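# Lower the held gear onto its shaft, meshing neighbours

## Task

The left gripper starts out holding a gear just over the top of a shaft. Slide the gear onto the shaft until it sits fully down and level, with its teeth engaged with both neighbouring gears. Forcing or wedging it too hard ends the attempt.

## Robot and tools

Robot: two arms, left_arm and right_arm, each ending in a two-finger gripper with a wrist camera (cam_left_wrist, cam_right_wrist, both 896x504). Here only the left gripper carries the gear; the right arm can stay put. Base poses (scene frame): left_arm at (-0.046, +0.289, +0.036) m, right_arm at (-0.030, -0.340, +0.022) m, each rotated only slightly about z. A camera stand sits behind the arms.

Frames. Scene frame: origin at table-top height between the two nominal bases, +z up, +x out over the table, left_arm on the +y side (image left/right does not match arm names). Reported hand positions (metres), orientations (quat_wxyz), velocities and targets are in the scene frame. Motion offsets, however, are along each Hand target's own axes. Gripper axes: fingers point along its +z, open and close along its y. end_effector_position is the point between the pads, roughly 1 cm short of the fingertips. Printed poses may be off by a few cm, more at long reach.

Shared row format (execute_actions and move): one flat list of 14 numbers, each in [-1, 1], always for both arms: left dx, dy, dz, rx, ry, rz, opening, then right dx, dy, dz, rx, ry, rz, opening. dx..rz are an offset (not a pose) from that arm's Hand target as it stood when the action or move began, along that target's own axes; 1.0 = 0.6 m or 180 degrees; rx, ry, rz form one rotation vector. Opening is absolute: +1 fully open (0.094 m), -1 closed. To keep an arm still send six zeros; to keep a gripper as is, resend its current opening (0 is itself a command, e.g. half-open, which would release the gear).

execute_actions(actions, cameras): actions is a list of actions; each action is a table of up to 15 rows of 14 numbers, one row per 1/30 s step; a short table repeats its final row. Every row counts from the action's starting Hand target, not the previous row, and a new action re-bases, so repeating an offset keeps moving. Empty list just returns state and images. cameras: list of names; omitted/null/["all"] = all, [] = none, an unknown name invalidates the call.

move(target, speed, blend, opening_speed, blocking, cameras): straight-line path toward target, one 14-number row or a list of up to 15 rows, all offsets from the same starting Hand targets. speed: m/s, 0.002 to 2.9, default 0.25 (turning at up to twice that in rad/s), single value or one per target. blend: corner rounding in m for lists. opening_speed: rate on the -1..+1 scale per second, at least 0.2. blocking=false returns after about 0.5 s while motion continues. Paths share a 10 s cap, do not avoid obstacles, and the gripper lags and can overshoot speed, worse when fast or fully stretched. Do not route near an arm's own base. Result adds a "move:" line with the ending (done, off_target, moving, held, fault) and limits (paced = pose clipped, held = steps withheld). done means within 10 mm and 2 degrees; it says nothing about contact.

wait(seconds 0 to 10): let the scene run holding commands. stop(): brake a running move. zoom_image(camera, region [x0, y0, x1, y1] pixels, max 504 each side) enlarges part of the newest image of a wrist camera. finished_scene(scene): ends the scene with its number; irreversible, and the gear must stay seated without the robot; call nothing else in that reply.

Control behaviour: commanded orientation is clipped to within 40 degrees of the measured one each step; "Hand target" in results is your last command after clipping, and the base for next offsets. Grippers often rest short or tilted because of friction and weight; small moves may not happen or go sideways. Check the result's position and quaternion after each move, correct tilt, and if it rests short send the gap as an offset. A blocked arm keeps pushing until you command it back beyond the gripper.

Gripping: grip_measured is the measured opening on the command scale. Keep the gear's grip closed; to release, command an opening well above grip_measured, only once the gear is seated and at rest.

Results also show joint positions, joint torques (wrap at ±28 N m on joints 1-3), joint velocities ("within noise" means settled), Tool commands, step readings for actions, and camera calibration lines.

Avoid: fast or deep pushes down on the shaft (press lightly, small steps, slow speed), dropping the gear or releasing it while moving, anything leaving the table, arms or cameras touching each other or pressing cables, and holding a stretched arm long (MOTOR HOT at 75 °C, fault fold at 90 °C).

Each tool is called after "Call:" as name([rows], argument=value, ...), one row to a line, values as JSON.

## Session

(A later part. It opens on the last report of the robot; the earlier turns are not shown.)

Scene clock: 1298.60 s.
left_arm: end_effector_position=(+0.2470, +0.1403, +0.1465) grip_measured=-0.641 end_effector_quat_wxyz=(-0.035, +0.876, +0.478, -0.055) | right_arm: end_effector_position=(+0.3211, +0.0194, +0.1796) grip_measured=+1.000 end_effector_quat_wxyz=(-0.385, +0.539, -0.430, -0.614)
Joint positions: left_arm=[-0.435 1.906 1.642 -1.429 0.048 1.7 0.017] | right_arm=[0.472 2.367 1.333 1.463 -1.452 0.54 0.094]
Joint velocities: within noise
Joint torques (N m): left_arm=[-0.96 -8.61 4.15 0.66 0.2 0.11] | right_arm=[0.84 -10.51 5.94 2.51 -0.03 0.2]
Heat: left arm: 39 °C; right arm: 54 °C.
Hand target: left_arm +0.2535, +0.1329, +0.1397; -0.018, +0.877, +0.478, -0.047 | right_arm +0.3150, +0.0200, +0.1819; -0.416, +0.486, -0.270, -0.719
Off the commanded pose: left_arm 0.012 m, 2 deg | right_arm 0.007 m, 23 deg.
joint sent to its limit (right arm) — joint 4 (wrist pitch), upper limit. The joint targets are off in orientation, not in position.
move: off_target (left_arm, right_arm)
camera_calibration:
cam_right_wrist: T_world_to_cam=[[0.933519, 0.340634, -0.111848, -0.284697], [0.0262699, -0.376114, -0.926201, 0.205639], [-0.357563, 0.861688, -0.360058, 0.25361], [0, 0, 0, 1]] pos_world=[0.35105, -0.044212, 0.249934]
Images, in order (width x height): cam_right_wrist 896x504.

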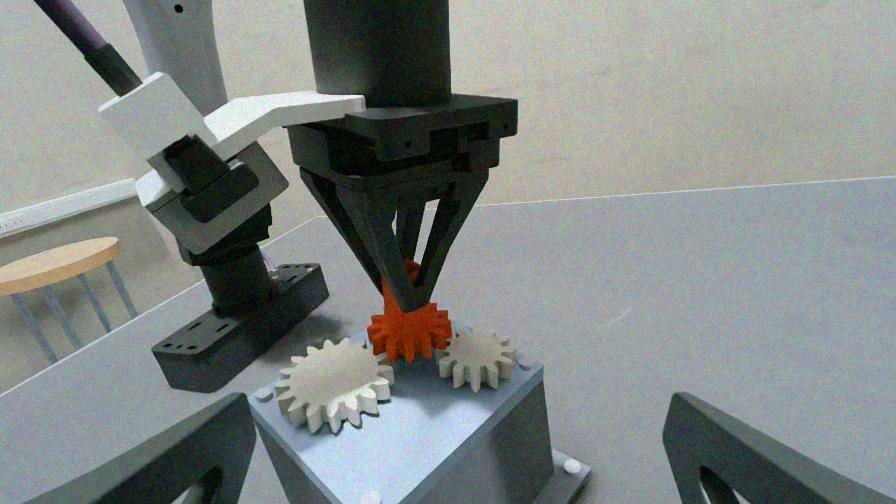

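Call:
execute_actions([
  [[0,0,-0.025,0,0,0,-0.9,0,0,0,0,0,0,1]],
  [[0.0035,0.0015,0,0.0097,-0.0225,-0.025,-0.9,0,0,0,0,0,0,1]],
  [[0,0,0.014,0,0,0,-0.9,0,0,0,0,0,0,1]],
  [[0,0,0.008,0,0,0,-0.9,0,0,0,0,0,0,1]],
], cameras=["cam_left_wrist","cam_right_wrist"])

Call:
zoom_image(camera="cam_right_wrist", region=[400, 315, 480, 385])

Call:
zoom_image(camera="cam_left_wrist", region=[380, 220, 540, 380])

Scene clock: 1343.83 s.
left_arm: end_effector_position=(+0.2487, +0.1412, +0.1477) grip_measured=-0.641 end_effector_quat_wxyz=(-0.036, +0.856, +0.509, -0.085) | right_arm: end_effector_position=(+0.3211, +0.0194, +0.1796) grip_measured=+1.000 end_effector_quat_wxyz=(-0.384, +0.539, -0.430, -0.614)
Joint positions: left_arm=[-0.405 1.944 1.691 -1.476 0.096 1.661 0.017] | right_arm=[0.472 2.367 1.333 1.463 -1.452 0.542 0.094]
Joint velocities: within noise
Joint torques (N m): left_arm=[-0.34 -8.62 4.77 0.47 0.38 0.11] | right_arm=[0.77 -10.5 5.96 2.52 -0.04 0.19]
Heat: left arm: 39 °C; right arm: 51 °C.
Hand target: left_arm +0.2547, +0.1337, +0.1413; -0.017, +0.855, +0.512, -0.085 | right_arm +0.3150, +0.0200, +0.1819; -0.416, +0.486, -0.270, -0.719
Off the commanded pose: left_arm 0.012 m, 2 deg | right_arm 0.006 m, 23 deg.
joint sent to its limit (right arm) — joint 4 (wrist pitch), upper limit. The joint targets are off in orientation, not in position.
Step readings (end_effector_position of left_arm | right_arm):
0: (+0.2470, +0.1403, +0.1465) | (+0.3211, +0.0194, +0.1796)
1: (+0.2471, +0.1403, +0.1472) | (+0.3211, +0.0194, +0.1796)
2: (+0.2471, +0.1403, +0.1476) | (+0.3211, +0.0194, +0.1796)
4: (+0.2472, +0.1403, +0.1483) | (+0.3211, +0.0194, +0.1796)
8: (+0.2472, +0.1403, +0.1487) | (+0.3211, +0.0194, +0.1796)
15: (+0.2472, +0.1403, +0.1487) | (+0.3211, +0.0194, +0.1796)
16: (+0.2477, +0.1410, +0.1489) | (+0.3211, +0.0194, +0.1796)
17: (+0.2487, +0.1416, +0.1498) | (+0.3211, +0.0194, +0.1796)
19: (+0.2494, +0.1421, +0.1498) | (+0.3211, +0.0194, +0.1796)
23: (+0.2492, +0.1413, +0.1498) | (+0.3211, +0.0194, +0.1796)
30: (+0.2491, +0.1412, +0.1502) | (+0.3211, +0.0194, +0.1796)
31: (+0.2492, +0.1412, +0.1502) | (+0.3211, +0.0194, +0.1796)
32: (+0.2492, +0.1412, +0.1502) | (+0.3211, +0.0194, +0.1796)
34: (+0.2492, +0.1412, +0.1502) | (+0.3211, +0.0194, +0.1796)
38: (+0.2492, +0.1412, +0.1502) | (+0.3211, +0.0194, +0.1796)
45: (+0.2492, +0.1412, +0.1502) | (+0.3211, +0.0194, +0.1796)
46: (+0.2490, +0.1413, +0.1495) | (+0.3211, +0.0194, +0.1796)
47: (+0.2488, +0.1413, +0.1484) | (+0.3211, +0.0194, +0.1796)
49: (+0.2489, +0.1411, +0.1479) | (+0.3211, +0.0194, +0.1796)
53: (+0.2487, +0.1412, +0.1477) | (+0.3211, +0.0194, +0.1796)
60: (+0.2487, +0.1412, +0.1477) | (+0.3211, +0.0194, +0.1796)
camera_calibration:
cam_left_wrist: T_world_to_cam=[[-0.850843, 0.506483, 0.13979, 0.123339], [0.522568, 0.78804, 0.325448, -0.252548], [0.0546743, 0.349955, -0.93517, 0.161892], [0, 0, 0, 1]] pos_world=[0.228065, 0.0798937, 0.216347]
cam_right_wrist: T_world_to_cam=[[0.933371, 0.340647, -0.113041, -0.28444], [0.0252603, -0.376519, -0.926064, 0.205939], [-0.358023, 0.861506, -0.360037, 0.253795], [0, 0, 0, 1]] pos_world=[0.35115, -0.0442119, 0.249935]

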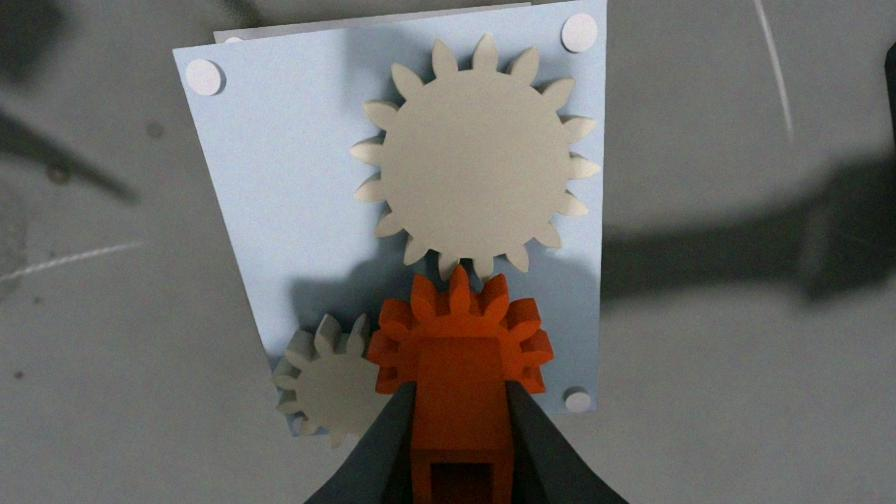

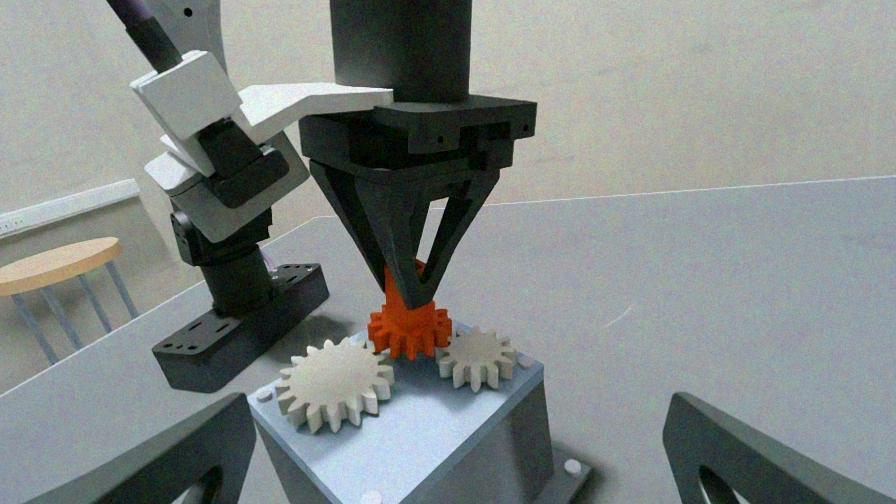

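Scaled by 6.300 from the camera's 896x504 image, which has a finer 1280x720 frame.

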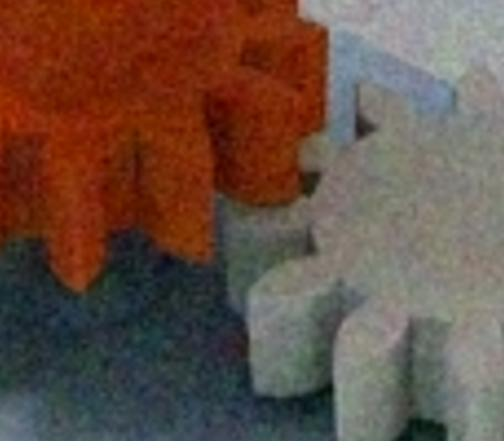

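Scaled by 3.150 from the camera's 896x504 image, which has a finer 1280x720 frame.

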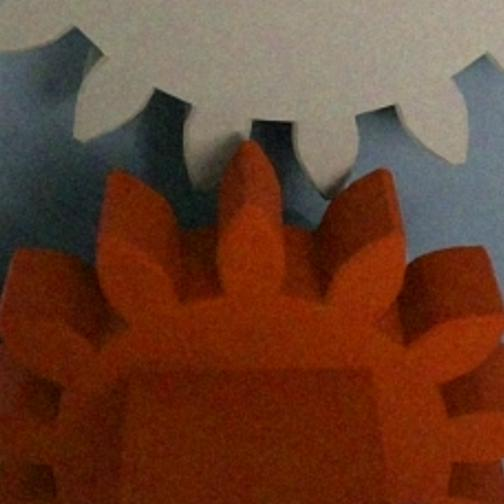

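Call:
execute_actions([
  [[0,0,0.003,0,0,0,-0.9,0,0,0,0,0,0,1]],
  [[0,0,0,0,0,0.009,-0.9,0,0,0,0,0,0,1]],
  [[0,0,0,0,0,0.009,-0.9,0,0,0,0,0,0,1]],
  [[0,0,0,0,0,0.007,-0.9,0,0,0,0,0,0,1]],
], cameras=["cam_left_wrist","cam_right_wrist"])

Call:
zoom_image(camera="cam_right_wrist", region=[400, 315, 480, 385])

Call:
zoom_image(camera="cam_left_wrist", region=[380, 220, 540, 380])

Scene clock: 1359.97 s.
left_arm: end_effector_position=(+0.2484, +0.1412, +0.1476) grip_measured=-0.641 end_effector_quat_wxyz=(-0.034, +0.869, +0.486, -0.086) | right_arm: end_effector_position=(+0.3211, +0.0194, +0.1796) grip_measured=+1.000 end_effector_quat_wxyz=(-0.384, +0.539, -0.430, -0.614)
Joint positions: left_arm=[-0.405 1.944 1.691 -1.477 0.097 1.714 0.017] | right_arm=[0.472 2.367 1.333 1.463 -1.452 0.542 0.094]
Joint velocities: within noise
Joint torques (N m): left_arm=[-0.44 -8.61 4.01 0.58 0.38 0.33] | right_arm=[0.72 -10.51 6.02 2.52 -0.05 0.2]
Heat: left arm: 38 °C; right arm: 51 °C.
Hand target: left_arm +0.2545, +0.1335, +0.1396; -0.013, +0.874, +0.478, -0.085 | right_arm +0.3150, +0.0200, +0.1819; -0.416, +0.486, -0.270, -0.719
Off the commanded pose: left_arm 0.013 m, 3 deg | right_arm 0.006 m, 23 deg.
joint sent to its limit (right arm) — joint 4 (wrist pitch), upper limit. The joint targets are off in orientation, not in position.
Step readings (end_effector_position of left_arm | right_arm):
0: (+0.2487, +0.1412, +0.1477) | (+0.3211, +0.0194, +0.1796)
1: (+0.2487, +0.1412, +0.1475) | (+0.3211, +0.0194, +0.1796)
2: (+0.2488, +0.1411, +0.1475) | (+0.3211, +0.0194, +0.1796)
4: (+0.2488, +0.1411, +0.1475) | (+0.3211, +0.0194, +0.1796)
8: (+0.2488, +0.1411, +0.1475) | (+0.3211, +0.0194, +0.1796)
15: (+0.2488, +0.1411, +0.1475) | (+0.3211, +0.0194, +0.1796)
16: (+0.2488, +0.1411, +0.1475) | (+0.3211, +0.0194, +0.1796)
17: (+0.2488, +0.1411, +0.1475) | (+0.3211, +0.0194, +0.1796)
19: (+0.2488, +0.1411, +0.1475) | (+0.3211, +0.0194, +0.1796)
23: (+0.2488, +0.1411, +0.1475) | (+0.3211, +0.0194, +0.1796)
30: (+0.2488, +0.1411, +0.1475) | (+0.3211, +0.0194, +0.1796)
31: (+0.2488, +0.1411, +0.1475) | (+0.3211, +0.0194, +0.1796)
32: (+0.2488, +0.1411, +0.1475) | (+0.3211, +0.0194, +0.1796)
34: (+0.2488, +0.1411, +0.1475) | (+0.3211, +0.0194, +0.1796)
38: (+0.2486, +0.1411, +0.1475) | (+0.3211, +0.0194, +0.1796)
45: (+0.2486, +0.1411, +0.1475) | (+0.3211, +0.0194, +0.1796)
46: (+0.2486, +0.1411, +0.1475) | (+0.3211, +0.0194, +0.1796)
47: (+0.2486, +0.1411, +0.1475) | (+0.3211, +0.0194, +0.1796)
49: (+0.2485, +0.1411, +0.1475) | (+0.3211, +0.0194, +0.1796)
53: (+0.2484, +0.1412, +0.1476) | (+0.3211, +0.0194, +0.1796)
60: (+0.2484, +0.1412, +0.1476) | (+0.3211, +0.0194, +0.1796)
camera_calibration:
cam_left_wrist: T_world_to_cam=[[-0.823522, 0.551065, 0.134682, 0.110798], [0.562651, 0.763156, 0.317831, -0.257646], [0.072362, 0.337519, -0.938533, 0.1597], [0, 0, 0, 1]] pos_world=[0.224653, 0.0816656, 0.216849]
cam_right_wrist: T_world_to_cam=[[0.933371, 0.340647, -0.113041, -0.28444], [0.0252603, -0.376519, -0.926064, 0.205939], [-0.358023, 0.861506, -0.360037, 0.253795], [0, 0, 0, 1]] pos_world=[0.35115, -0.0442119, 0.249935]

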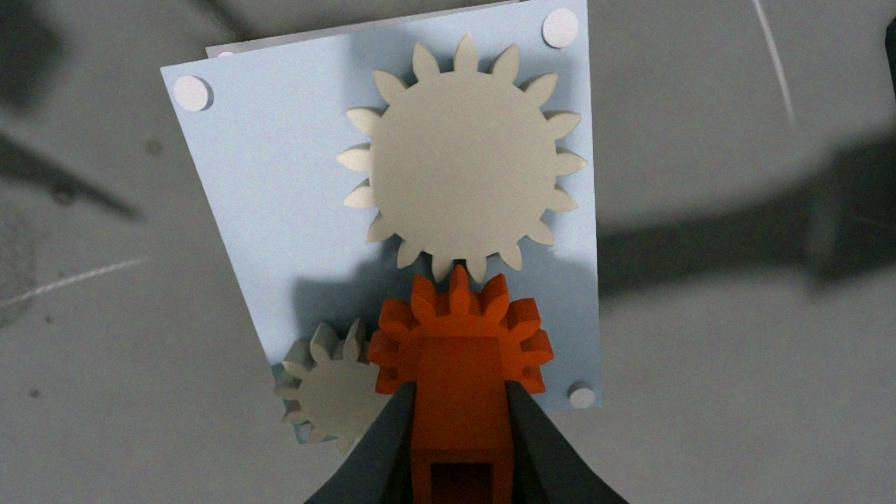

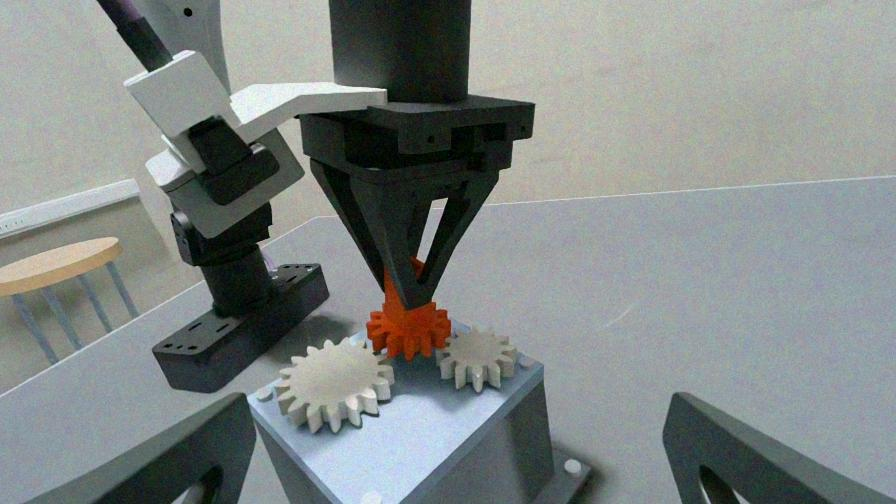

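Scaled by 6.300 from the camera's 896x504 image, which has a finer 1280x720 frame.

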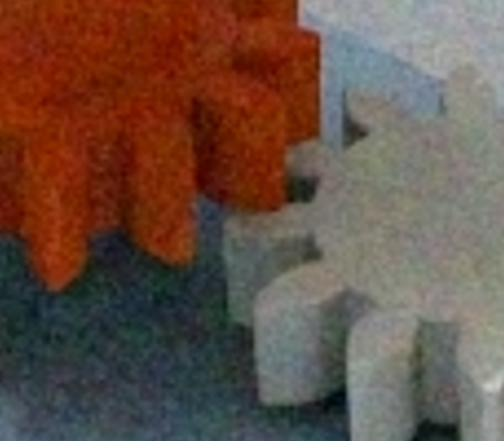

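Scaled by 3.150 from the camera's 896x504 image, which has a finer 1280x720 frame.

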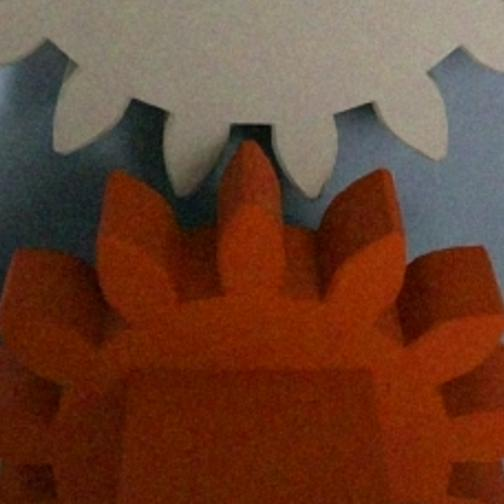

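Call:
execute_actions([
  [[0,0,-0.025,0,0,0,-0.9,0,0,0,0,0,0,1]],
  [[-0.0035,-0.0015,0,-0.0097,0.0225,0.002,-0.9,0,0,0,0,0,0,1]],
  [[0,0,0.012,0,0,0,-0.9,0,0,0,0,0,0,1]],
  [[0,0,0.008,0,0,0,-0.9,0,0,0,0,0,0,1]],
  [[0,0,0.006,0,0,0,-0.9,0,0,0,0,0,0,1]],
], cameras=["cam_left_wrist","cam_right_wrist"])

Call:
zoom_image(camera="cam_right_wrist", region=[400, 315, 480, 385])

Call:
zoom_image(camera="cam_left_wrist", region=[380, 220, 540, 380])

Scene clock: 1375.43 s.
left_arm: end_effector_position=(+0.2469, +0.1403, +0.1464) grip_measured=-0.641 end_effector_quat_wxyz=(-0.033, +0.877, +0.476, -0.056) | right_arm: end_effector_position=(+0.3211, +0.0194, +0.1796) grip_measured=+1.000 end_effector_quat_wxyz=(-0.384, +0.539, -0.430, -0.614)
Joint positions: left_arm=[-0.434 1.903 1.639 -1.426 0.051 1.707 0.017] | right_arm=[0.472 2.367 1.333 1.463 -1.452 0.542 0.094]
Joint velocities: within noise
Joint torques (N m): left_arm=[-1.01 -8.61 3.97 0.68 0.17 0.12] | right_arm=[0.81 -10.47 5.98 2.53 -0.07 0.18]
Heat: left arm: 38 °C; right arm: 50 °C.
Hand target: left_arm +0.2535, +0.1328, +0.1392; -0.017, +0.878, +0.476, -0.047 | right_arm +0.3150, +0.0200, +0.1819; -0.416, +0.486, -0.270, -0.719
Off the commanded pose: left_arm 0.012 m, 2 deg | right_arm 0.006 m, 23 deg.
joint sent to its limit (right arm) — joint 4 (wrist pitch), upper limit. The joint targets are off in orientation, not in position.
Step readings (end_effector_position of left_arm | right_arm):
0: (+0.2484, +0.1412, +0.1476) | (+0.3211, +0.0194, +0.1796)
1: (+0.2483, +0.1412, +0.1483) | (+0.3211, +0.0194, +0.1796)
2: (+0.2488, +0.1411, +0.1488) | (+0.3211, +0.0194, +0.1796)
4: (+0.2488, +0.1412, +0.1493) | (+0.3211, +0.0194, +0.1796)
8: (+0.2489, +0.1412, +0.1497) | (+0.3211, +0.0194, +0.1796)
15: (+0.2489, +0.1412, +0.1497) | (+0.3211, +0.0194, +0.1796)
16: (+0.2490, +0.1412, +0.1494) | (+0.3211, +0.0194, +0.1796)
17: (+0.2486, +0.1408, +0.1490) | (+0.3211, +0.0194, +0.1796)
19: (+0.2481, +0.1401, +0.1488) | (+0.3211, +0.0194, +0.1796)
23: (+0.2479, +0.1399, +0.1487) | (+0.3211, +0.0194, +0.1796)
30: (+0.2480, +0.1399, +0.1486) | (+0.3211, +0.0194, +0.1796)
31: (+0.2478, +0.1400, +0.1480) | (+0.3211, +0.0194, +0.1796)
32: (+0.2474, +0.1402, +0.1470) | (+0.3211, +0.0194, +0.1796)
34: (+0.2474, +0.1400, +0.1470) | (+0.3211, +0.0194, +0.1796)
38: (+0.2474, +0.1401, +0.1471) | (+0.3211, +0.0194, +0.1796)
45: (+0.2475, +0.1400, +0.1471) | (+0.3211, +0.0194, +0.1796)
46: (+0.2473, +0.1401, +0.1467) | (+0.3211, +0.0194, +0.1796)
47: (+0.2471, +0.1401, +0.1468) | (+0.3211, +0.0194, +0.1796)
49: (+0.2471, +0.1401, +0.1467) | (+0.3211, +0.0194, +0.1796)
53: (+0.2472, +0.1401, +0.1467) | (+0.3211, +0.0194, +0.1796)
60: (+0.2471, +0.1401, +0.1467) | (+0.3211, +0.0194, +0.1796)
61: (+0.2470, +0.1402, +0.1465) | (+0.3211, +0.0194, +0.1796)
62: (+0.2469, +0.1402, +0.1465) | (+0.3211, +0.0194, +0.1796)
64: (+0.2468, +0.1403, +0.1463) | (+0.3211, +0.0194, +0.1796)
68: (+0.2469, +0.1402, +0.1464) | (+0.3211, +0.0194, +0.1796)
75: (+0.2469, +0.1403, +0.1464) | (+0.3211, +0.0194, +0.1796)
camera_calibration:
cam_left_wrist: T_world_to_cam=[[-0.814403, 0.570733, 0.104938, 0.109569], [0.564962, 0.738504, 0.368008, -0.260128], [0.132537, 0.358993, -0.923882, 0.139018], [0, 0, 0, 1]] pos_world=[0.217771, 0.0796643, 0.212668]
cam_right_wrist: T_world_to_cam=[[0.933371, 0.340647, -0.113041, -0.28444], [0.0252603, -0.376519, -0.926064, 0.205939], [-0.358023, 0.861506, -0.360037, 0.253795], [0, 0, 0, 1]] pos_world=[0.35115, -0.0442119, 0.249935]

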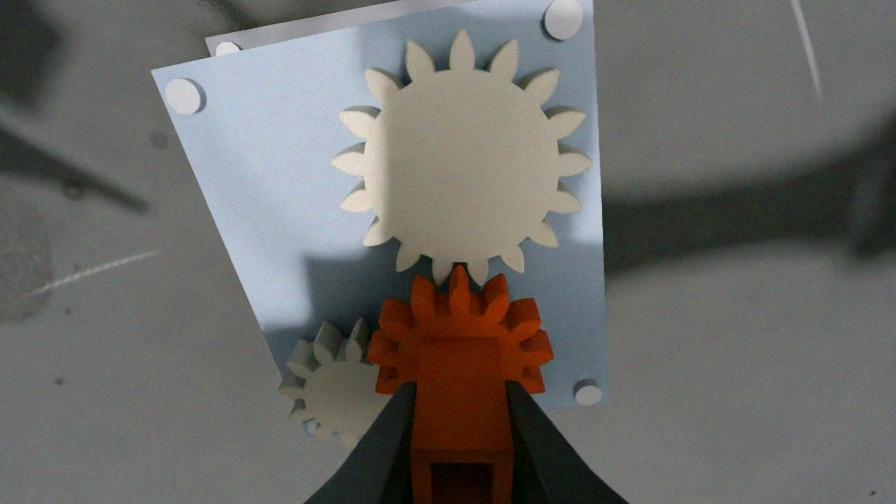

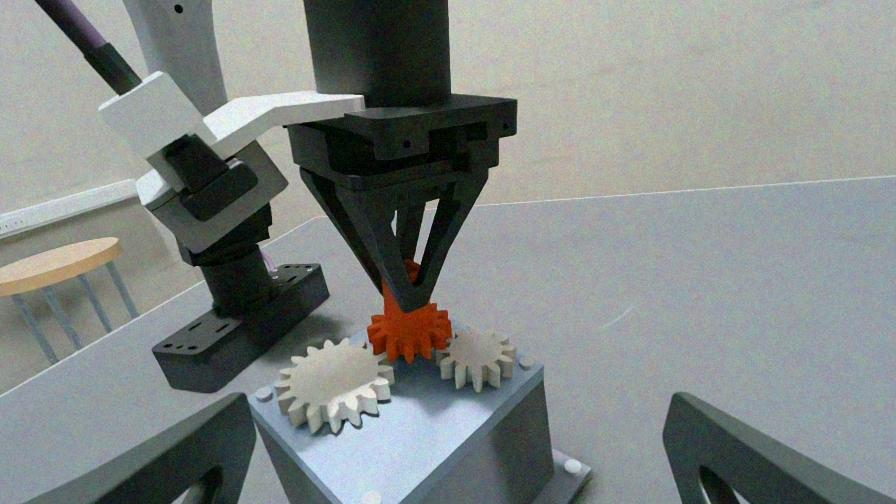

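Scaled by 6.300 from the camera's 896x504 image, which has a finer 1280x720 frame.

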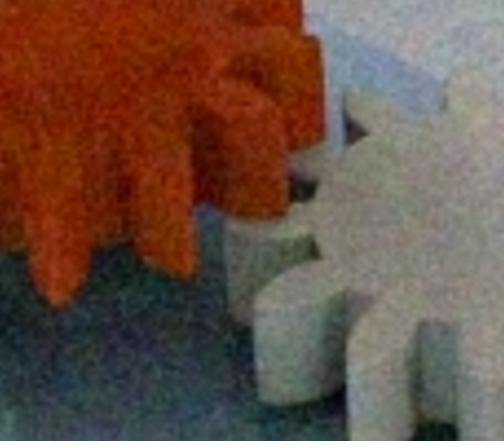

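Scaled by 3.150 from the camera's 896x504 image, which has a finer 1280x720 frame.

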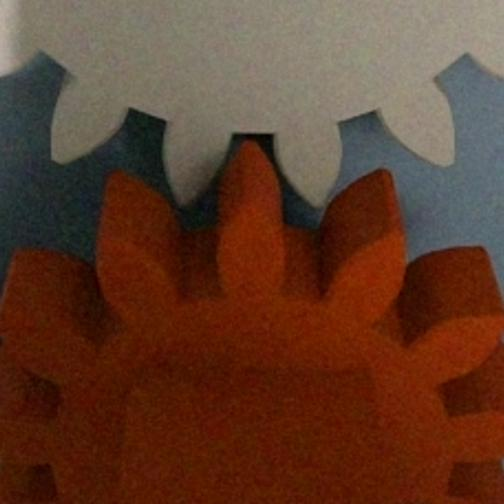

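Call:
execute_actions([
  [[0,0,-0.025,0,0,0,-0.9,0,0,0,0,0,0,1]],
  [[0.0035,0.0015,0,0.0097,-0.0225,-0.044,-0.9,0,0,0,0,0,0,1]],
  [[0,0,0.014,0,0,0,-0.9,0,0,0,0,0,0,1]],
  [[0,0,0.011,0,0,0,-0.9,0,0,0,0,0,0,1]],
], cameras=["cam_left_wrist","cam_right_wrist"])

Call:
zoom_image(camera="cam_right_wrist", region=[400, 315, 480, 385])

Scene clock: 1412.97 s.
left_arm: end_effector_position=(+0.2485, +0.1413, +0.1454) grip_measured=-0.641 end_effector_quat_wxyz=(-0.036, +0.841, +0.532, -0.085) | right_arm: end_effector_position=(+0.3211, +0.0194, +0.1796) grip_measured=+1.000 end_effector_quat_wxyz=(-0.384, +0.539, -0.430, -0.614)
Joint positions: left_arm=[-0.403 1.939 1.677 -1.463 0.1 1.608 0.017] | right_arm=[0.472 2.367 1.333 1.463 -1.452 0.542 0.094]
Joint velocities: within noise
Joint torques (N m): left_arm=[-0.58 -8.7 4.64 0.53 0.36 0.09] | right_arm=[0.76 -10.51 5.93 2.51 -0.05 0.2]
Heat: left arm: 38 °C; right arm: 49 °C.
Hand target: left_arm +0.2544, +0.1334, +0.1391; -0.016, +0.841, +0.535, -0.084 | right_arm +0.3150, +0.0200, +0.1819; -0.416, +0.486, -0.270, -0.719
Off the commanded pose: left_arm 0.012 m, 2 deg | right_arm 0.006 m, 23 deg.
joint sent to its limit (right arm) — joint 4 (wrist pitch), upper limit. The joint targets are off in orientation, not in position.
Step readings (end_effector_position of left_arm | right_arm):
0: (+0.2469, +0.1403, +0.1464) | (+0.3211, +0.0194, +0.1796)
1: (+0.2471, +0.1402, +0.1473) | (+0.3211, +0.0194, +0.1796)
2: (+0.2469, +0.1403, +0.1474) | (+0.3211, +0.0194, +0.1796)
4: (+0.2469, +0.1403, +0.1477) | (+0.3211, +0.0194, +0.1796)
8: (+0.2470, +0.1403, +0.1479) | (+0.3211, +0.0194, +0.1796)
15: (+0.2470, +0.1403, +0.1480) | (+0.3211, +0.0194, +0.1796)
16: (+0.2478, +0.1415, +0.1485) | (+0.3211, +0.0194, +0.1796)
17: (+0.2487, +0.1417, +0.1492) | (+0.3211, +0.0194, +0.1796)
19: (+0.2492, +0.1421, +0.1491) | (+0.3211, +0.0194, +0.1796)
23: (+0.2490, +0.1415, +0.1492) | (+0.3211, +0.0194, +0.1796)
30: (+0.2489, +0.1412, +0.1495) | (+0.3211, +0.0194, +0.1796)
31: (+0.2490, +0.1412, +0.1495) | (+0.3211, +0.0194, +0.1796)
32: (+0.2490, +0.1412, +0.1495) | (+0.3211, +0.0194, +0.1796)
34: (+0.2490, +0.1412, +0.1495) | (+0.3211, +0.0194, +0.1796)
38: (+0.2490, +0.1412, +0.1495) | (+0.3211, +0.0194, +0.1796)
45: (+0.2490, +0.1412, +0.1495) | (+0.3211, +0.0194, +0.1796)
46: (+0.2489, +0.1412, +0.1486) | (+0.3211, +0.0194, +0.1796)
47: (+0.2486, +0.1413, +0.1471) | (+0.3211, +0.0194, +0.1796)
49: (+0.2484, +0.1413, +0.1454) | (+0.3211, +0.0194, +0.1796)
53: (+0.2485, +0.1413, +0.1454) | (+0.3211, +0.0194, +0.1796)
60: (+0.2485, +0.1413, +0.1454) | (+0.3211, +0.0194, +0.1796)
camera_calibration:
cam_left_wrist: T_world_to_cam=[[-0.87753, 0.457924, 0.14229, 0.13652], [0.478257, 0.81426, 0.329016, -0.244986], [0.0348036, 0.356772, -0.933543, 0.163535], [0, 0, 0, 1]] pos_world=[0.231275, 0.0786218, 0.213846]
cam_right_wrist: T_world_to_cam=[[0.933371, 0.340647, -0.113041, -0.28444], [0.0252603, -0.376519, -0.926064, 0.205939], [-0.358023, 0.861506, -0.360037, 0.253795], [0, 0, 0, 1]] pos_world=[0.35115, -0.0442119, 0.249935]

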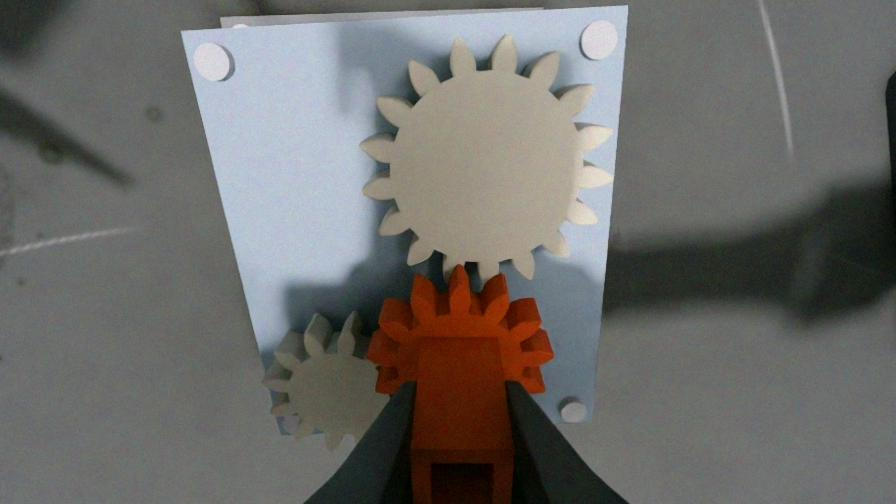

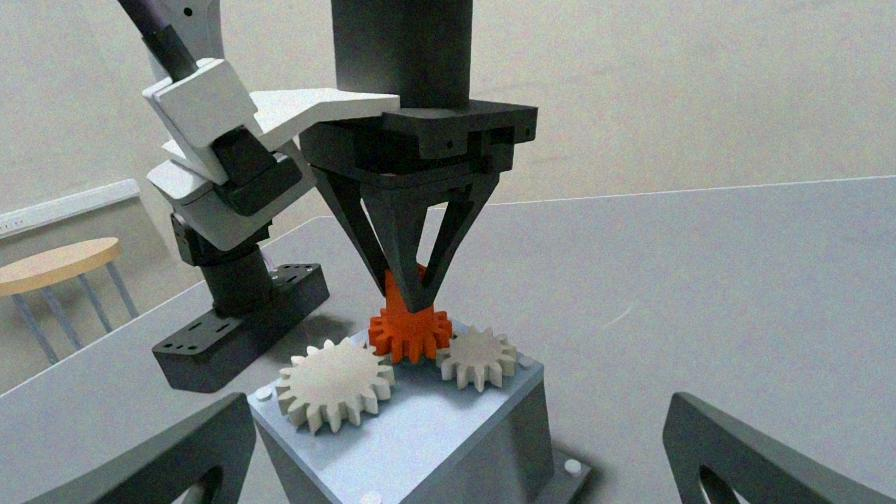

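Scaled by 6.300 from the camera's 896x504 image, which has a finer 1280x720 frame.

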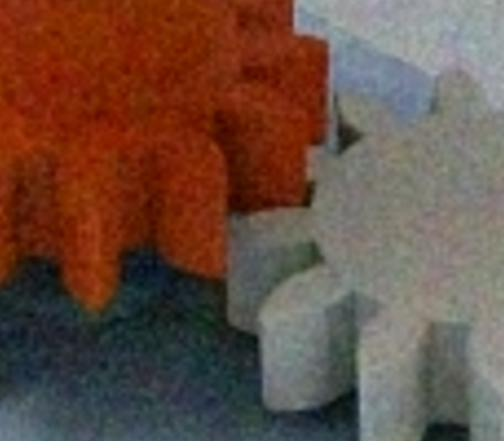

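Call:
execute_actions([
  [[0,0,-0.002,0,0,0.01,-0.9,0,0,0,0,0,0,1]],
  [[0,0,0,0,0,0.01,-0.9,0,0,0,0,0,0,1]],
  [[0,0,0,0,0,0.01,-0.9,0,0,0,0,0,0,1]],
  [[0,0,0,0,0,0.01,-0.9,0,0,0,0,0,0,1]],
], cameras=["cam_left_wrist","cam_right_wrist"])

Call:
zoom_image(camera="cam_right_wrist", region=[400, 315, 480, 385])

Call:
zoom_image(camera="cam_left_wrist", region=[380, 220, 540, 380])

Scene clock: 1424.57 s.
left_arm: end_effector_position=(+0.2485, +0.1413, +0.1454) grip_measured=-0.641 end_effector_quat_wxyz=(-0.031, +0.868, +0.489, -0.086) | right_arm: end_effector_position=(+0.3211, +0.0194, +0.1796) grip_measured=+1.000 end_effector_quat_wxyz=(-0.384, +0.539, -0.430, -0.614)
Joint positions: left_arm=[-0.403 1.939 1.677 -1.463 0.1 1.71 0.017] | right_arm=[0.472 2.367 1.333 1.463 -1.452 0.542 0.094]
Joint velocities: within noise
Joint torques (N m): left_arm=[-0.54 -8.7 5 0.47 0.36 0.33] | right_arm=[0.81 -10.51 5.98 2.5 -0.05 0.2]
Heat: left arm: 39 °C; right arm: 49 °C.
Hand target: left_arm +0.2546, +0.1335, +0.1403; -0.011, +0.873, +0.481, -0.085 | right_arm +0.3150, +0.0200, +0.1819; -0.416, +0.486, -0.270, -0.719
Off the commanded pose: left_arm 0.011 m, 3 deg | right_arm 0.006 m, 23 deg.
joint sent to its limit (right arm) — joint 4 (wrist pitch), upper limit. The joint targets are off in orientation, not in position.
Step readings (end_effector_position of left_arm | right_arm):
0: (+0.2485, +0.1413, +0.1454) | (+0.3211, +0.0194, +0.1796)
1: (+0.2485, +0.1413, +0.1454) | (+0.3211, +0.0194, +0.1796)
2: (+0.2485, +0.1413, +0.1454) | (+0.3211, +0.0194, +0.1796)
4: (+0.2485, +0.1413, +0.1454) | (+0.3211, +0.0194, +0.1796)
8: (+0.2485, +0.1413, +0.1454) | (+0.3211, +0.0194, +0.1796)
15: (+0.2485, +0.1413, +0.1454) | (+0.3211, +0.0194, +0.1796)
16: (+0.2485, +0.1413, +0.1454) | (+0.3211, +0.0194, +0.1796)
17: (+0.2485, +0.1413, +0.1454) | (+0.3211, +0.0194, +0.1796)
19: (+0.2485, +0.1413, +0.1454) | (+0.3211, +0.0194, +0.1796)
23: (+0.2485, +0.1413, +0.1454) | (+0.3211, +0.0194, +0.1796)
30: (+0.2485, +0.1413, +0.1454) | (+0.3211, +0.0194, +0.1796)
31: (+0.2485, +0.1413, +0.1454) | (+0.3211, +0.0194, +0.1796)
32: (+0.2485, +0.1413, +0.1454) | (+0.3211, +0.0194, +0.1796)
34: (+0.2485, +0.1413, +0.1454) | (+0.3211, +0.0194, +0.1796)
38: (+0.2485, +0.1413, +0.1454) | (+0.3211, +0.0194, +0.1796)
45: (+0.2485, +0.1413, +0.1454) | (+0.3211, +0.0194, +0.1796)
46: (+0.2485, +0.1413, +0.1454) | (+0.3211, +0.0194, +0.1796)
47: (+0.2485, +0.1413, +0.1454) | (+0.3211, +0.0194, +0.1796)
49: (+0.2485, +0.1413, +0.1454) | (+0.3211, +0.0194, +0.1796)
53: (+0.2485, +0.1413, +0.1454) | (+0.3211, +0.0194, +0.1796)
60: (+0.2485, +0.1413, +0.1454) | (+0.3211, +0.0194, +0.1796)
camera_calibration:
cam_left_wrist: T_world_to_cam=[[-0.827457, 0.546172, 0.130424, 0.113352], [0.556843, 0.768171, 0.315974, -0.256117], [0.0723882, 0.334081, -0.939761, 0.158241], [0, 0, 0, 1]] pos_world=[0.224956, 0.0819667, 0.214851]
cam_right_wrist: T_world_to_cam=[[0.933371, 0.340647, -0.113041, -0.28444], [0.0252603, -0.376519, -0.926064, 0.205939], [-0.358023, 0.861506, -0.360037, 0.253795], [0, 0, 0, 1]] pos_world=[0.35115, -0.0442119, 0.249935]

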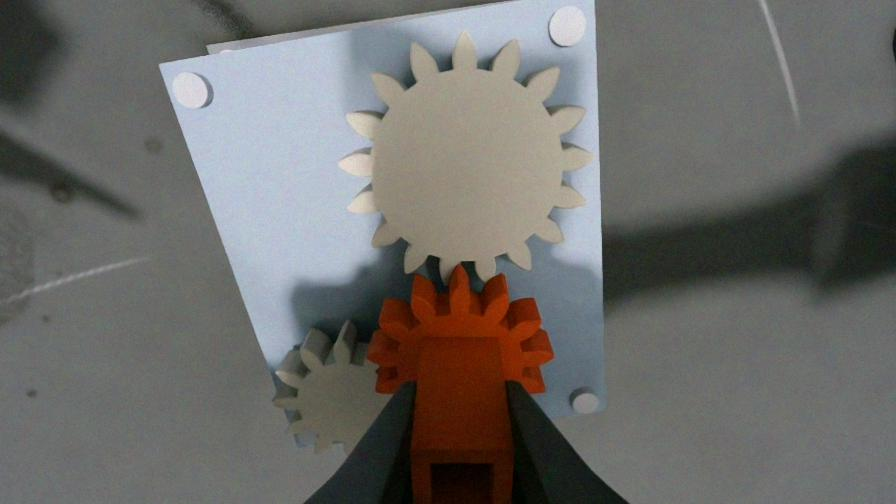

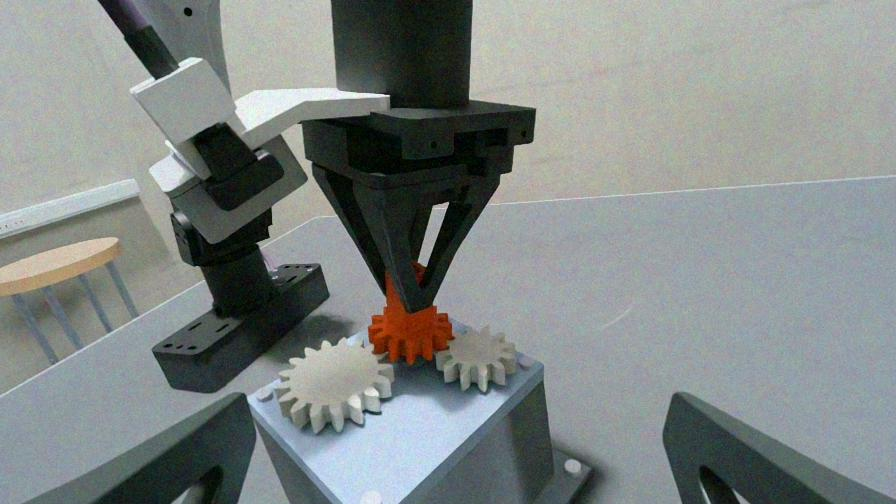

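Scaled by 6.300 from the camera's 896x504 image, which has a finer 1280x720 frame.

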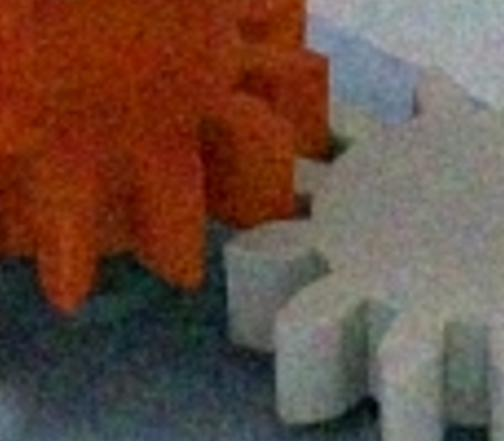

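Scaled by 3.150 from the camera's 896x504 image, which has a finer 1280x720 frame.

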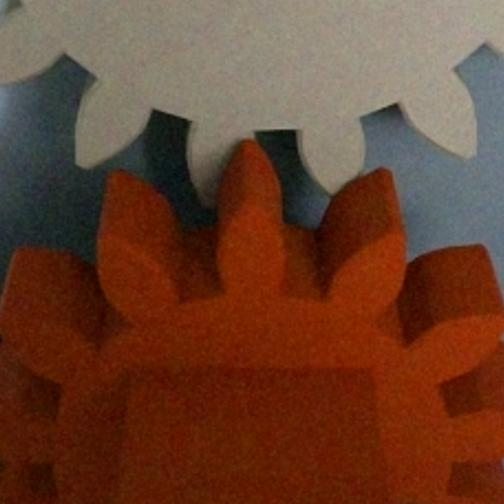

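Call:
execute_actions([
  [[0.0017,0.0007,-0.018,0.005,-0.011,0,-0.9,0,0,0,0,0,0,1]],
], cameras=["cam_right_wrist"])

Call:
zoom_image(camera="cam_right_wrist", region=[350, 300, 530, 440])

Scene clock: 1436.17 s.
left_arm: end_effector_position=(+0.2492, +0.1419, +0.1466) grip_measured=-0.641 end_effector_quat_wxyz=(-0.031, +0.868, +0.484, -0.103) | right_arm: end_effector_position=(+0.3211, +0.0194, +0.1796) grip_measured=+1.000 end_effector_quat_wxyz=(-0.384, +0.539, -0.430, -0.614)
Joint positions: left_arm=[-0.389 1.962 1.707 -1.493 0.123 1.736 0.017] | right_arm=[0.472 2.367 1.333 1.463 -1.452 0.542 0.094]
Joint velocities: within noise
Joint torques (N m): left_arm=[-0.02 -8.38 9.1 -0.04 0.45 0.31] | right_arm=[0.76 -10.55 5.94 2.54 -0.04 0.21]
Heat: left arm: 39 °C; right arm: 49 °C.
Hand target: left_arm +0.2574, +0.1348, +0.1508; -0.010, +0.871, +0.480, -0.103 | right_arm +0.3150, +0.0200, +0.1819; -0.416, +0.486, -0.270, -0.719
Off the commanded pose: left_arm 0.012 m, 3 deg | right_arm 0.006 m, 23 deg.
joint sent to its limit (right arm) — joint 4 (wrist pitch), upper limit. The joint targets are off in orientation, not in position.
Step readings (end_effector_position of left_arm | right_arm):
0: (+0.2485, +0.1413, +0.1454) | (+0.3211, +0.0194, +0.1796)
1: (+0.2488, +0.1419, +0.1463) | (+0.3211, +0.0194, +0.1796)
2: (+0.2496, +0.1427, +0.1467) | (+0.3211, +0.0194, +0.1796)
4: (+0.2496, +0.1427, +0.1467) | (+0.3211, +0.0194, +0.1796)
8: (+0.2490, +0.1419, +0.1466) | (+0.3211, +0.0194, +0.1796)
15: (+0.2492, +0.1419, +0.1468) | (+0.3211, +0.0194, +0.1796)
camera_calibration:
cam_right_wrist: T_world_to_cam=[[0.933371, 0.340647, -0.113041, -0.28444], [0.0252603, -0.376519, -0.926064, 0.205939], [-0.358023, 0.861506, -0.360037, 0.253795], [0, 0, 0, 1]] pos_world=[0.35115, -0.0442119, 0.249935]
Images, in order (width x height): cam_right_wrist 896x504.

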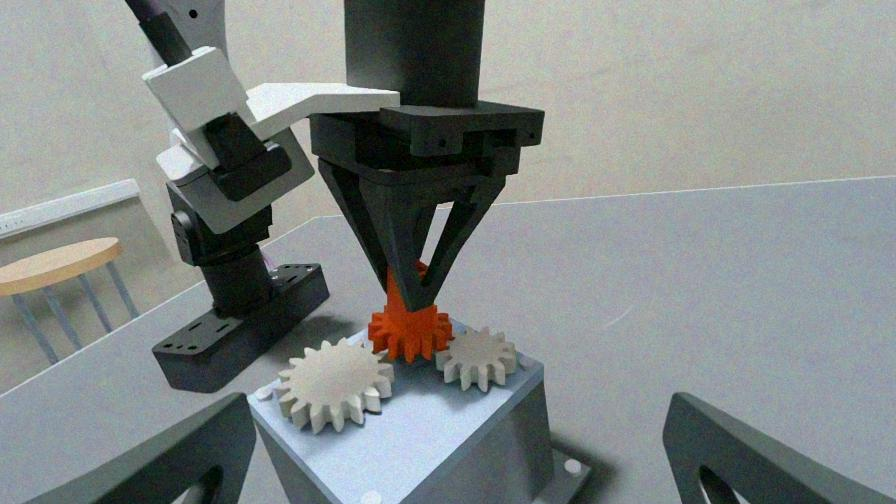

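Scaled by 2.800 from the camera's 896x504 image, which has a finer 1280x720 frame.

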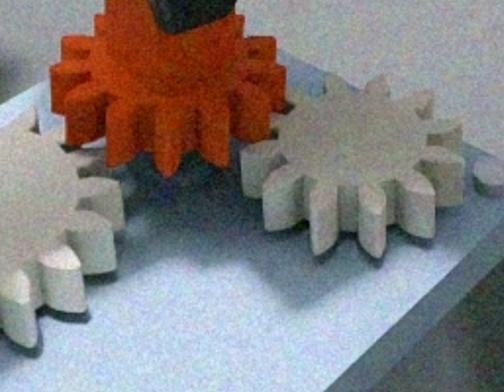

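Call:
execute_actions([
  [[0,0,0,0,0,0.010,-0.9,0,0,0,0,0,0,1]],
  [[0,0,0,0,0,0.010,-0.9,0,0,0,0,0,0,1]],
  [[0,0,0,0,0,0.009,-0.9,0,0,0,0,0,0,1]],
], cameras=["cam_left_wrist","cam_right_wrist"])

Call:
zoom_image(camera="cam_right_wrist", region=[350, 300, 530, 440])

Call:
zoom_image(camera="cam_left_wrist", region=[380, 220, 540, 380])

Scene clock: 1445.77 s.
left_arm: end_effector_position=(+0.2489, +0.1420, +0.1467) grip_measured=-0.641 end_effector_quat_wxyz=(-0.027, +0.889, +0.445, -0.104) | right_arm: end_effector_position=(+0.3211, +0.0194, +0.1796) grip_measured=+1.000 end_effector_quat_wxyz=(-0.384, +0.539, -0.430, -0.614)
Joint positions: left_arm=[-0.389 1.962 1.707 -1.494 0.123 1.827 0.017] | right_arm=[0.472 2.367 1.333 1.463 -1.452 0.542 0.094]
Joint velocities: within noise
Joint torques (N m): left_arm=[0.05 -8.31 9.11 -0.04 0.43 0.31] | right_arm=[0.79 -10.44 5.97 2.53 -0.04 0.21]
Heat: left arm: 39 °C; right arm: 49 °C.
Hand target: left_arm +0.2573, +0.1348, +0.1508; -0.005, +0.892, +0.440, -0.104 | right_arm +0.3150, +0.0200, +0.1819; -0.416, +0.486, -0.270, -0.719
Off the commanded pose: left_arm 0.012 m, 3 deg | right_arm 0.006 m, 23 deg.
joint sent to its limit (right arm) — joint 4 (wrist pitch), upper limit. The joint targets are off in orientation, not in position.
Step readings (end_effector_position of left_arm | right_arm):
0: (+0.2491, +0.1419, +0.1467) | (+0.3211, +0.0194, +0.1796)
1: (+0.2491, +0.1419, +0.1467) | (+0.3211, +0.0194, +0.1796)
2: (+0.2491, +0.1419, +0.1467) | (+0.3211, +0.0194, +0.1796)
4: (+0.2491, +0.1419, +0.1467) | (+0.3211, +0.0194, +0.1796)
8: (+0.2491, +0.1419, +0.1467) | (+0.3211, +0.0194, +0.1796)
15: (+0.2491, +0.1419, +0.1467) | (+0.3211, +0.0194, +0.1796)
16: (+0.2491, +0.1419, +0.1467) | (+0.3211, +0.0194, +0.1796)
17: (+0.2490, +0.1420, +0.1467) | (+0.3211, +0.0194, +0.1796)
19: (+0.2490, +0.1420, +0.1467) | (+0.3211, +0.0194, +0.1796)
23: (+0.2490, +0.1420, +0.1467) | (+0.3211, +0.0194, +0.1796)
30: (+0.2490, +0.1420, +0.1467) | (+0.3211, +0.0194, +0.1796)
31: (+0.2490, +0.1420, +0.1467) | (+0.3211, +0.0194, +0.1796)
32: (+0.2490, +0.1420, +0.1467) | (+0.3211, +0.0194, +0.1796)
34: (+0.2490, +0.1420, +0.1467) | (+0.3211, +0.0194, +0.1796)
38: (+0.2489, +0.1420, +0.1467) | (+0.3211, +0.0194, +0.1796)
45: (+0.2489, +0.1420, +0.1467) | (+0.3211, +0.0194, +0.1796)
camera_calibration:
cam_left_wrist: T_world_to_cam=[[-0.767622, 0.627386, 0.130931, 0.0866533], [0.636119, 0.72091, 0.27503, -0.264288], [0.0781603, 0.294407, -0.952479, 0.16526], [0, 0, 0, 1]] pos_world=[0.221719, 0.0875092, 0.218749]
cam_right_wrist: T_world_to_cam=[[0.933371, 0.340647, -0.113041, -0.28444], [0.0252603, -0.376519, -0.926064, 0.205939], [-0.358023, 0.861506, -0.360037, 0.253795], [0, 0, 0, 1]] pos_world=[0.35115, -0.0442119, 0.249935]

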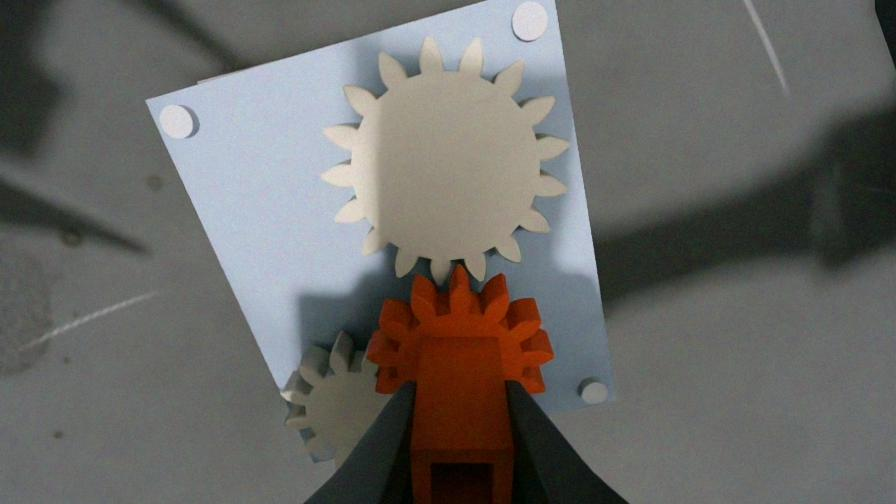

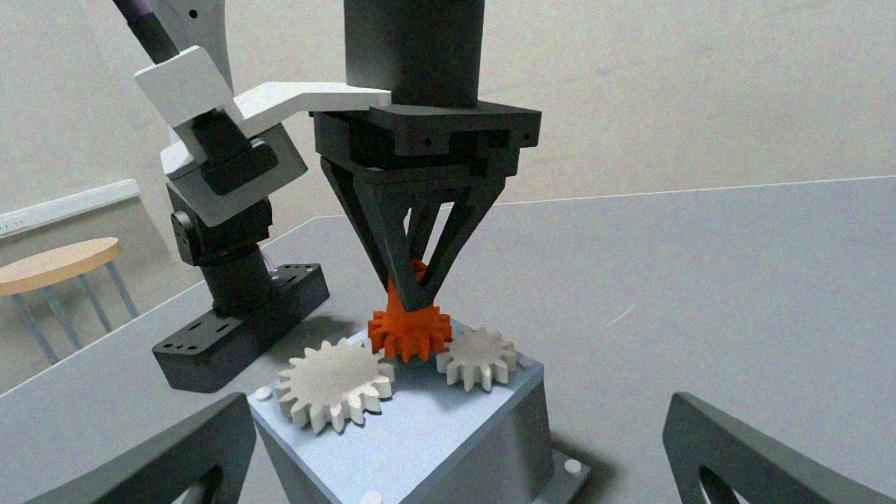

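Scaled by 2.800 from the camera's 896x504 image, which has a finer 1280x720 frame.

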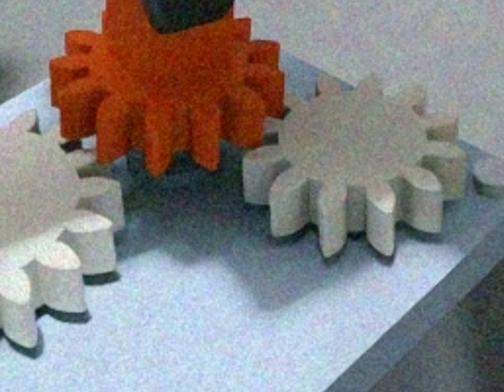

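Scaled by 3.150 from the camera's 896x504 image, which has a finer 1280x720 frame.

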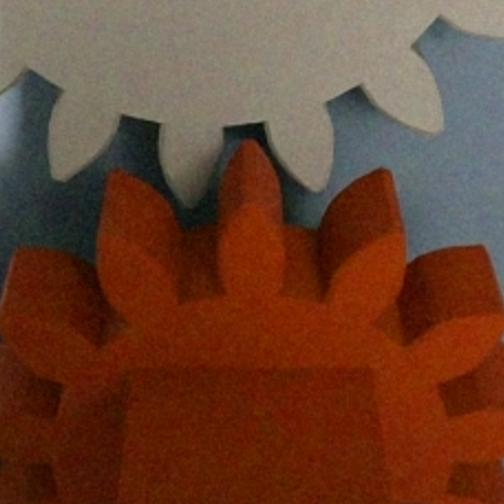

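Call:
move(target=[-0.0052,-0.0022,0.010,-0.0147,0.0335,0,-0.9,0,0,0,0,0,0,1], speed=0.03)

Call:
zoom_image(camera="cam_right_wrist", region=[350, 300, 530, 440])

Call:
zoom_image(camera="cam_left_wrist", region=[380, 220, 540, 380])

Scene clock: 1459.60 s.
left_arm: end_effector_position=(+0.2463, +0.1404, +0.1396) grip_measured=-0.641 end_effector_quat_wxyz=(-0.036, +0.894, +0.441, -0.065) | right_arm: end_effector_position=(+0.3211, +0.0194, +0.1796) grip_measured=+1.000 end_effector_quat_wxyz=(-0.384, +0.539, -0.430, -0.614)
Joint positions: left_arm=[-0.43 1.919 1.63 -1.42 0.058 1.788 0.017] | right_arm=[0.472 2.367 1.333 1.463 -1.452 0.541 0.094]
Joint velocities: within noise
Joint torques (N m): left_arm=[-1.17 -11.29 5.5 0.44 0.18 0.1] | right_arm=[0.81 -10.62 5.98 2.52 -0.04 0.21]
Heat: left arm: 39 °C; right arm: 49 °C.
Hand target: left_arm +0.2532, +0.1326, +0.1456; -0.007, +0.896, +0.441, -0.047 | right_arm +0.3150, +0.0200, +0.1819; -0.416, +0.486, -0.270, -0.719
Off the commanded pose: left_arm 0.012 m, 4 deg | right_arm 0.006 m, 23 deg.
joint sent to its limit (right arm) — joint 4 (wrist pitch), upper limit. The joint targets are off in orientation, not in position.
move: off_target (left_arm, right_arm)
camera_calibration:
cam_left_wrist: T_world_to_cam=[[-0.766481, 0.632043, 0.114145, 0.0880124], [0.626531, 0.696699, 0.349385, -0.264222], [0.141302, 0.339312, -0.930001, 0.134185], [0, 0, 0, 1]] pos_world=[0.214043, 0.0829251, 0.207061]
cam_right_wrist: T_world_to_cam=[[0.933425, 0.34066, -0.112553, -0.28458], [0.0256849, -0.376364, -0.926116, 0.20581], [-0.357852, 0.861569, -0.360058, 0.253742], [0, 0, 0, 1]] pos_world=[0.35115, -0.0442119, 0.249935]

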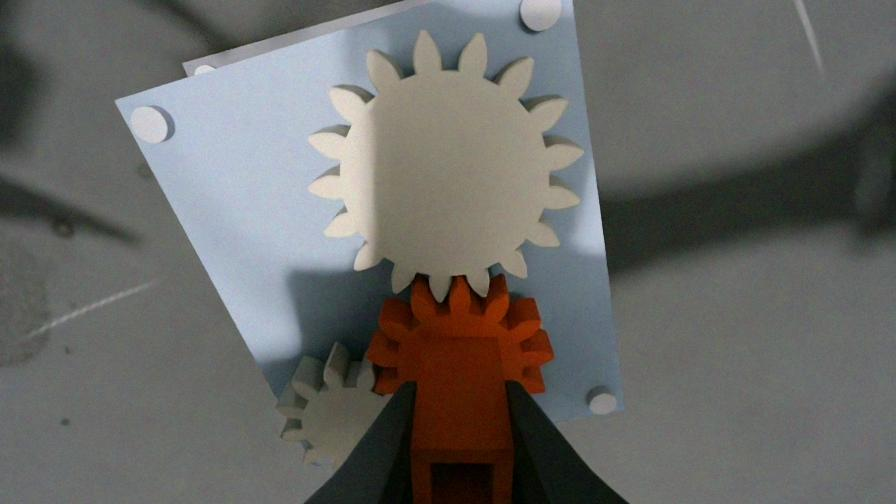

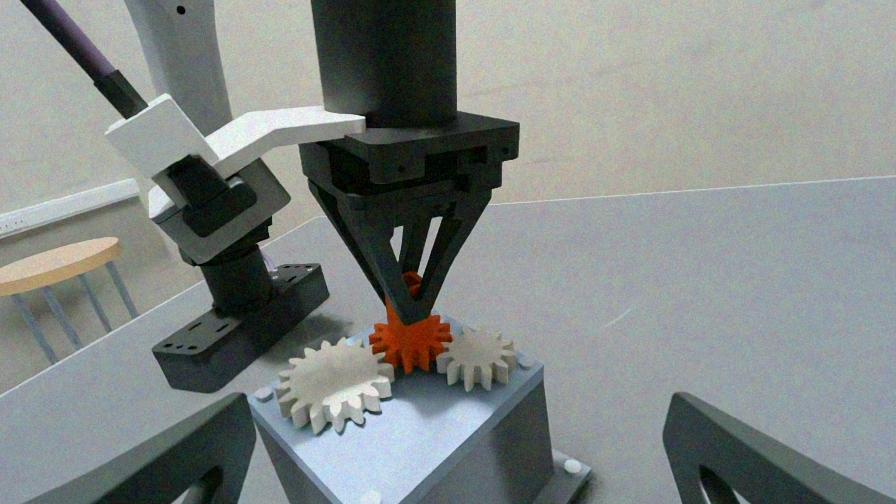

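Scaled by 2.800 from the camera's 896x504 image, which has a finer 1280x720 frame.

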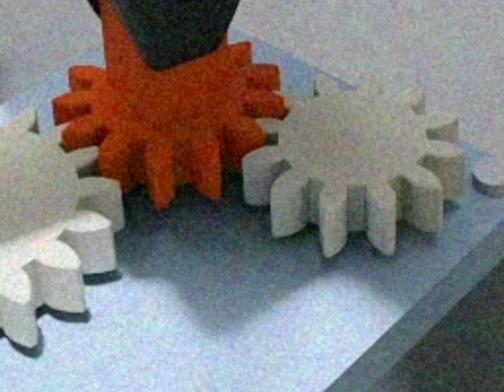

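Scaled by 3.150 from the camera's 896x504 image, which has a finer 1280x720 frame.

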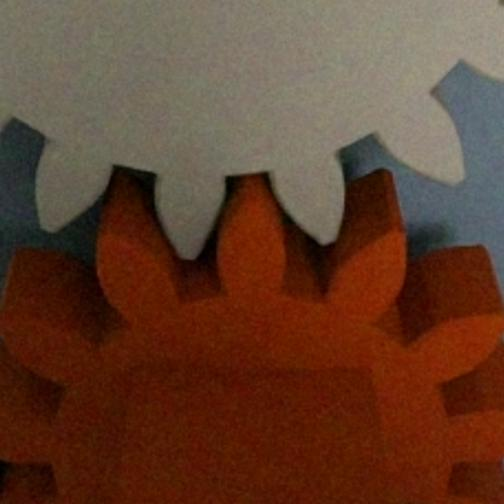

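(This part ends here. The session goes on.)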